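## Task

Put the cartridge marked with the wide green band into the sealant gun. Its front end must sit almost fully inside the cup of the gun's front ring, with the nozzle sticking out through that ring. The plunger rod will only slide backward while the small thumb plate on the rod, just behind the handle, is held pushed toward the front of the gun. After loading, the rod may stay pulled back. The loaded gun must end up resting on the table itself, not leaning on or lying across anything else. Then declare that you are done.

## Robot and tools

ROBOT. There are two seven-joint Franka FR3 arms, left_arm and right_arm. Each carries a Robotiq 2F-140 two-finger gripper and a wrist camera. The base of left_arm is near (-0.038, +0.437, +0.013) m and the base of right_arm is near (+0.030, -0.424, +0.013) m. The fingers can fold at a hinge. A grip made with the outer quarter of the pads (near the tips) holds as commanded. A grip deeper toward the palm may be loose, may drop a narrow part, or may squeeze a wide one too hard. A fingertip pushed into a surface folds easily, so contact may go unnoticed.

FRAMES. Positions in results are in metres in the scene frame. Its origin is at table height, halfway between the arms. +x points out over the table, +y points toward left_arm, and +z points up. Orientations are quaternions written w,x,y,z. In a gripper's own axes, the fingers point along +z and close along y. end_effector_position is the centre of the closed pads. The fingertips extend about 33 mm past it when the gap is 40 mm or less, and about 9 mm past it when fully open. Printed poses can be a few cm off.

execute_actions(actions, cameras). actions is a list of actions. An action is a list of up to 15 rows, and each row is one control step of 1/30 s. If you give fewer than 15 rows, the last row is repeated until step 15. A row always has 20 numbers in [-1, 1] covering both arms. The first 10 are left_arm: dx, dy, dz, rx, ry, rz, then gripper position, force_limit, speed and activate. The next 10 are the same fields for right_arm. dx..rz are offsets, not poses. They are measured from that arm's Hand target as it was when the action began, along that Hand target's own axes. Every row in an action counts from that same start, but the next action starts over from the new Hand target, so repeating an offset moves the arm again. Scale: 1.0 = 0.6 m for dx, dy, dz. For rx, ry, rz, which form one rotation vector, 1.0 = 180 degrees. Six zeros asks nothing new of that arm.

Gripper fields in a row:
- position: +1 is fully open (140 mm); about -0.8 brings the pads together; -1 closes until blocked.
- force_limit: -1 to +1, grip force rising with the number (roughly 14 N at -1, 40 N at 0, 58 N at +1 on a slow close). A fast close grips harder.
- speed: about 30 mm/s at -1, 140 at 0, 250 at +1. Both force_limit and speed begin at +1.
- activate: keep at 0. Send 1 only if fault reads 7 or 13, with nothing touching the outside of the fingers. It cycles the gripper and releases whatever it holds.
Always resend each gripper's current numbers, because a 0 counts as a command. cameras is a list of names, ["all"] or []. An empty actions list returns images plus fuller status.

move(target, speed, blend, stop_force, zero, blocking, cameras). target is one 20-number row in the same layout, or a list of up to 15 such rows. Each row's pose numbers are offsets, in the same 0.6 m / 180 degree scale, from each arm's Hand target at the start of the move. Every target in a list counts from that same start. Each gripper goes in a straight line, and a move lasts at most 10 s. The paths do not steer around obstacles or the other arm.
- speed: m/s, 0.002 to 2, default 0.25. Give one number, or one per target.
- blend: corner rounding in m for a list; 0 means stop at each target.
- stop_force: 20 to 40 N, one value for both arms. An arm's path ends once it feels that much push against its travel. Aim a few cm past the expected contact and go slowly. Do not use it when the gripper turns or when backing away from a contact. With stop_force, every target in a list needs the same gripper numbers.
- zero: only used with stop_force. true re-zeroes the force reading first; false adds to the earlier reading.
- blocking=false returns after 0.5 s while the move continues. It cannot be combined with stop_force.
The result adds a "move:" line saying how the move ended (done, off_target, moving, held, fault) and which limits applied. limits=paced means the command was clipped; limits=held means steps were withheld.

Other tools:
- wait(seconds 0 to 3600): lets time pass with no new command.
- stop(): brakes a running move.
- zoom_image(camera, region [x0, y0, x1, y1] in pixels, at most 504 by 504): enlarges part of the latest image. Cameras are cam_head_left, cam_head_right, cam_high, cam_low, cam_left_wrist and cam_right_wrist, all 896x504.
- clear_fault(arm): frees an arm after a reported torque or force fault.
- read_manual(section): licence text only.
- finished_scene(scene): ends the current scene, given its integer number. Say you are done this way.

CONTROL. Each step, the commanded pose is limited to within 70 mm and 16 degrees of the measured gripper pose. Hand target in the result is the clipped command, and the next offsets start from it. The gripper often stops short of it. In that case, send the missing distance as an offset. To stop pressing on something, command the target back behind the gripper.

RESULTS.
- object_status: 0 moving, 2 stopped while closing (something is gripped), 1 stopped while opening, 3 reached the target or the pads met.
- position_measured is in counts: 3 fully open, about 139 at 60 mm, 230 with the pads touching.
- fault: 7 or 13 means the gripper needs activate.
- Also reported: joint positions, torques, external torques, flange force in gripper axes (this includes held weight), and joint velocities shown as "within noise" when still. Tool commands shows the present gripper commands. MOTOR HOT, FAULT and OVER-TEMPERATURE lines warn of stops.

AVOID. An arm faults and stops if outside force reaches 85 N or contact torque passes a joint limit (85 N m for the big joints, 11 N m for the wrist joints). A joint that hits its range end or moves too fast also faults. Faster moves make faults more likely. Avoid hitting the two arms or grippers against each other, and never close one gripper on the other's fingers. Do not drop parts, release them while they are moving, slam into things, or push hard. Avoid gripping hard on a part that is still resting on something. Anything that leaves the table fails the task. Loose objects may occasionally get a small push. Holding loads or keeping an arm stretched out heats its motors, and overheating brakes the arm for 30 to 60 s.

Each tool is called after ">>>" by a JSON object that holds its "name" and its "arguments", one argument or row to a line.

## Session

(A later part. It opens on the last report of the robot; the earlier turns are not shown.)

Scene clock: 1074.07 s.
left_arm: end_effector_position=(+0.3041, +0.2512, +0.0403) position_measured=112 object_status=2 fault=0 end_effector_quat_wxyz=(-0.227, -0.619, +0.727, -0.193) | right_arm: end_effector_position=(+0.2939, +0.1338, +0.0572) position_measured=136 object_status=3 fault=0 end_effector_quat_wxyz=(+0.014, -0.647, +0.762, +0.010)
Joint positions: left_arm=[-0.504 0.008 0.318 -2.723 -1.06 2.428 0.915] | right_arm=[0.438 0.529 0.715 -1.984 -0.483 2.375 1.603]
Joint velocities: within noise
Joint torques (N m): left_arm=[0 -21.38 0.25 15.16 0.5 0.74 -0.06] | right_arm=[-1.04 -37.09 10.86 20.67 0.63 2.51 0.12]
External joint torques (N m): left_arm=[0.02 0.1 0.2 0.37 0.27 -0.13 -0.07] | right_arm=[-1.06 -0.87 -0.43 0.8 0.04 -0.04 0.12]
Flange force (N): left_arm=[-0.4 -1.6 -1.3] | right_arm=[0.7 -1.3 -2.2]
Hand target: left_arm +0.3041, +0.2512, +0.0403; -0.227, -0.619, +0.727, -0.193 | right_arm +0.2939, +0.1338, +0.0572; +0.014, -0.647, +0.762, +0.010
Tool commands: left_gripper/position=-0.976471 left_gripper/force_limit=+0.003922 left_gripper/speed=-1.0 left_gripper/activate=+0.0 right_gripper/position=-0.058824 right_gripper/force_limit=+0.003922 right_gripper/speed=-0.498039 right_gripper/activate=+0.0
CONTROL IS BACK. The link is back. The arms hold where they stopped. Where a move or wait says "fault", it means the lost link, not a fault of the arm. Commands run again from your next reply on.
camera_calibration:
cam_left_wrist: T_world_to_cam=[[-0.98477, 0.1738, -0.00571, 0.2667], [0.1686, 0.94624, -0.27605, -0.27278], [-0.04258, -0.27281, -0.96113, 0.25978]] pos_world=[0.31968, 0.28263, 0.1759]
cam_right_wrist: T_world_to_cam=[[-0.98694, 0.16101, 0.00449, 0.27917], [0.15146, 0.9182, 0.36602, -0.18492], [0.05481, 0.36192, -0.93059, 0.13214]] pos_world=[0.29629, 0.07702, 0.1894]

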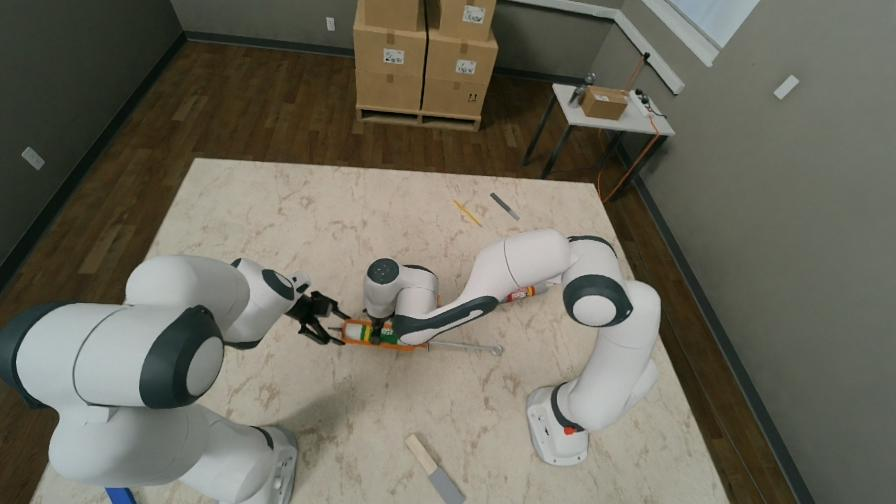

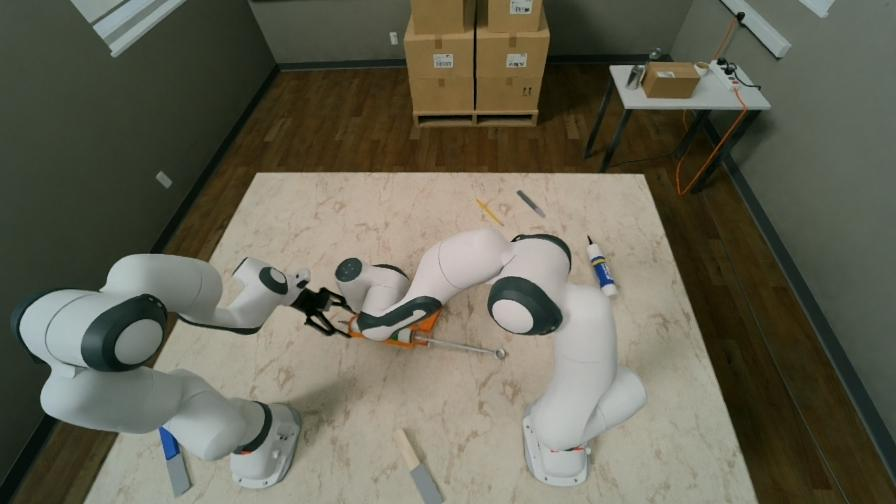

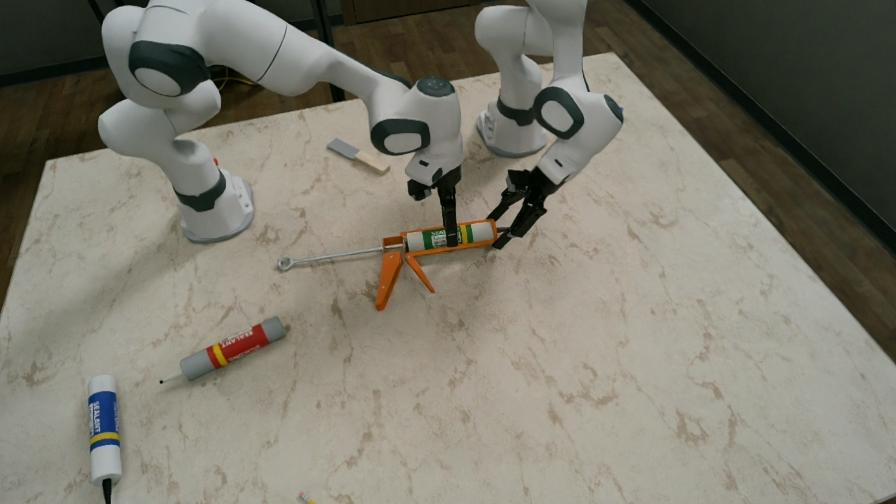

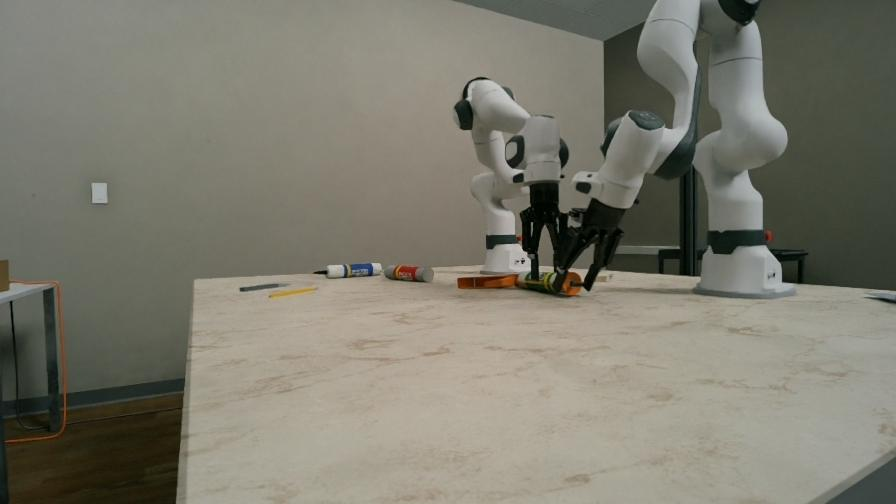

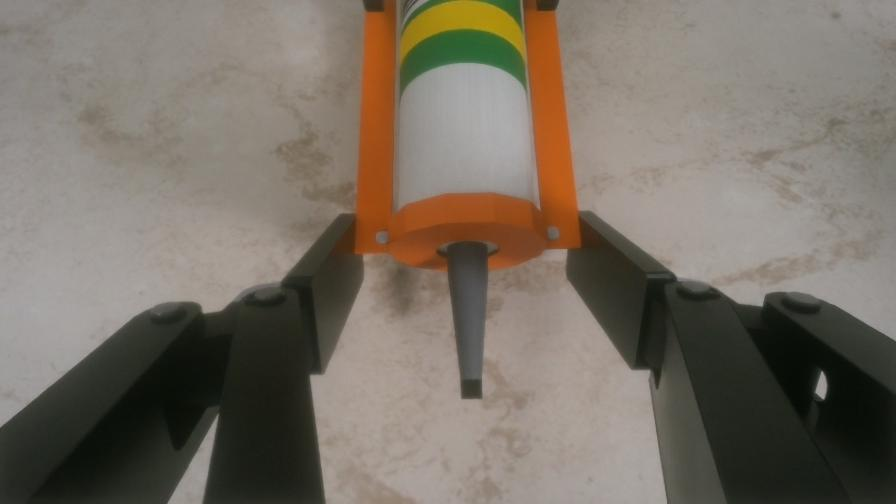

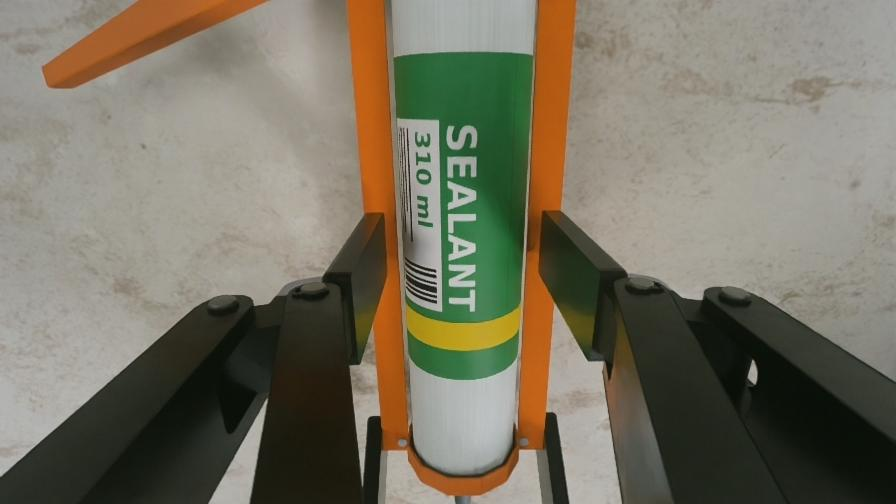

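>>> {"name": "move", "arguments": {
  "target": [
    [0, 0, 0, 0, 0, 0, 0.5, 0, -0.5, 0, 0, 0, 0, 0, 0, 0, -0.06, 0, -0.5, 0],
    [0, 0, -0.2, 0, 0, 0, 0.5, 0, -0.5, 0, 0, 0, -0.25, 0, 0, 0, -0.06, 0, -0.5, 0]
  ],
  "speed": [0.1, 0.15],
  "cameras": ["cam_left_wrist", "cam_right_wrist", "cam_high", "cam_low"]
}}

Scene clock: 1082.57 s.
left_arm: end_effector_position=(+0.3149, +0.3183, +0.1382) position_measured=66 object_status=3 fault=0 end_effector_quat_wxyz=(-0.227, -0.618, +0.727, -0.194) | right_arm: end_effector_position=(+0.2935, +0.1296, +0.2073) position_measured=136 object_status=3 fault=0 end_effector_quat_wxyz=(+0.016, -0.645, +0.764, +0.010)
Joint positions: left_arm=[-0.312 -0.283 0.38 -2.709 -0.618 2.201 0.653] | right_arm=[0.287 0.283 0.895 -1.9 -0.251 2.105 1.461]
Joint velocities: left_arm=[-0.001 0.001 0 0 0 0 -0.006] | right_arm=[within noise]
Joint torques (N m): left_arm=[0.95 -16.32 -2.24 20.35 0.68 0.87 -0.26] | right_arm=[-1.42 -28.9 7.3 24.37 1.01 2.26 -0.08]
External joint torques (N m): left_arm=[1.01 0.01 0.28 0.59 0.59 -0.3 -0.27] | right_arm=[-1.5 -0.62 -0.09 0.74 0.29 -0.3 -0.08]
Flange force (N): left_arm=[-0.6 0.1 -4.7] | right_arm=[3.8 -1.3 -3.7]
Hand target: left_arm +0.3150, +0.3186, +0.1390; -0.227, -0.619, +0.727, -0.193 | right_arm +0.2928, +0.1287, +0.2071; +0.014, -0.647, +0.762, +0.010
Off the commanded pose: left_arm 0.001 m, 0 deg | right_arm 0.001 m, 0 deg.
CONTROL IS BACK, as an earlier result said. Commands run again.
move: done
cam_left_wrist: T_world_to_cam=[[-0.98453, 0.17504, -0.0079, 0.26598], [0.17033, 0.94552, -0.27747, -0.31119], [-0.0411, -0.27452, -0.9607, 0.3728]] pos_world=[0.33019, 0.35002, 0.2739]
cam_right_wrist: T_world_to_cam=[[-0.98605, 0.16642, 0.00163, 0.27837], [0.15527, 0.91638, 0.36897, -0.23749], [0.05991, 0.36408, -0.92944, 0.2714]] pos_world=[0.2951, 0.07249, 0.33942]
Images, in order (width x height): cam_high 896x504, cam_low 896x504, cam_left_wrist 896x504, cam_right_wrist 896x504.

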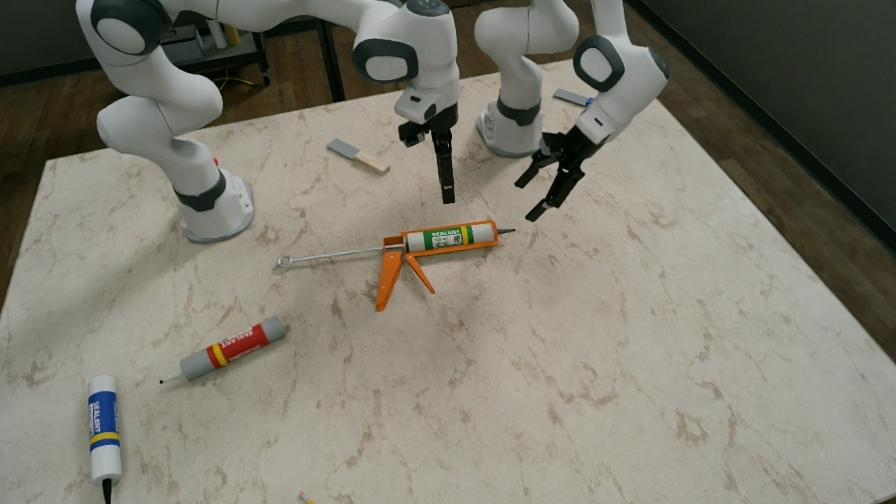

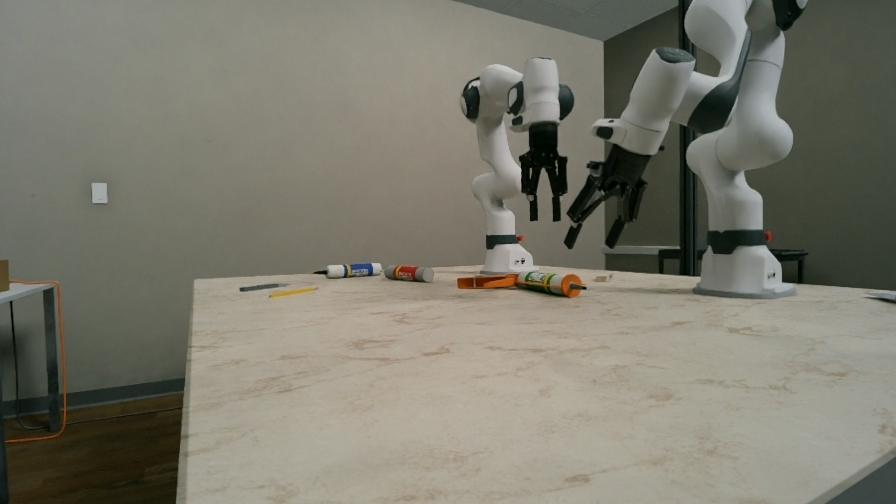

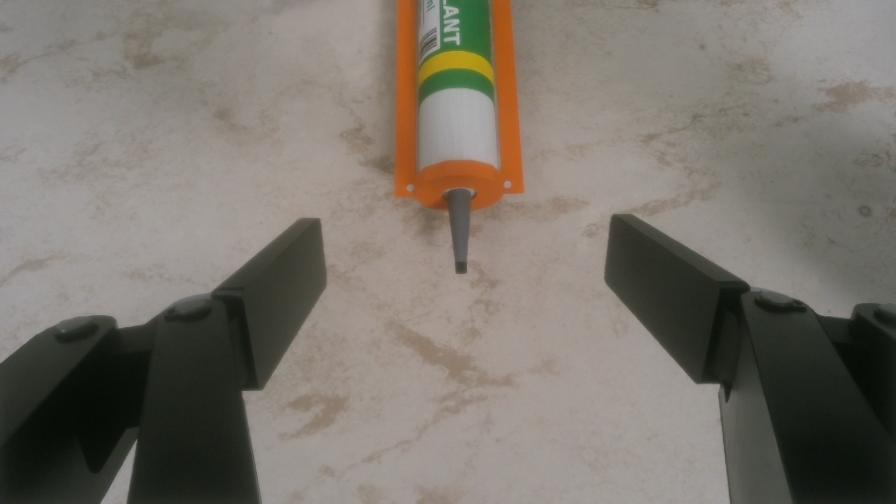

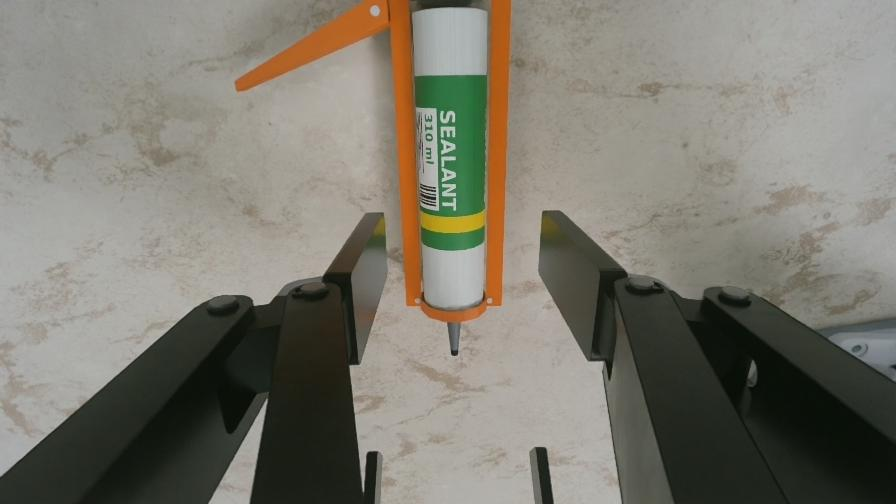

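>>> {"name": "zoom_image", "arguments": {
  "camera": "cam_right_wrist",
  "region": [380, 230, 540, 370]
}}

>>> {"name": "zoom_image", "arguments": {
  "camera": "cam_left_wrist",
  "region": [380, 90, 540, 290]
}}

>>> {"name": "zoom_image", "arguments": {
  "camera": "cam_right_wrist",
  "region": [380, 0, 540, 120]
}}

Scaled by 3.150 from the camera's image (finer frame: 1280x720).

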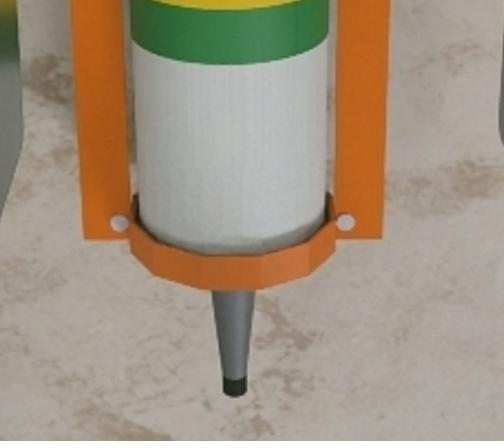

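Scaled by 2.520 from the camera's image (finer frame: 1280x720).

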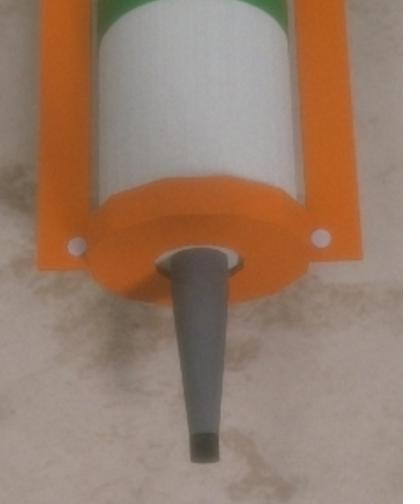

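Scaled by 3.150 from the camera's image (finer frame: 1280x720).

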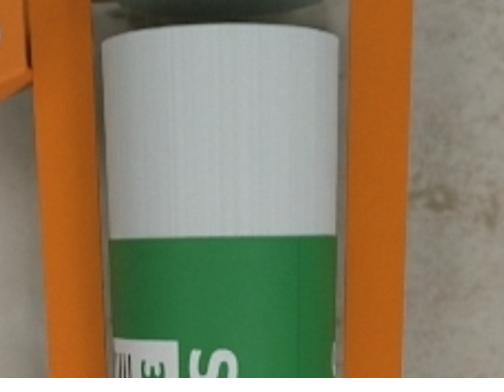

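The green-band cartridge is loaded: its front end is pushed into the ring's cup, and the nozzle is out through the ring. The gun is resting free on the table and both arms are clear of it. I am done with scene 1.

>>> {"name": "finished_scene", "arguments": {
  "scene": 1
}}

The scene is finished: the task was done.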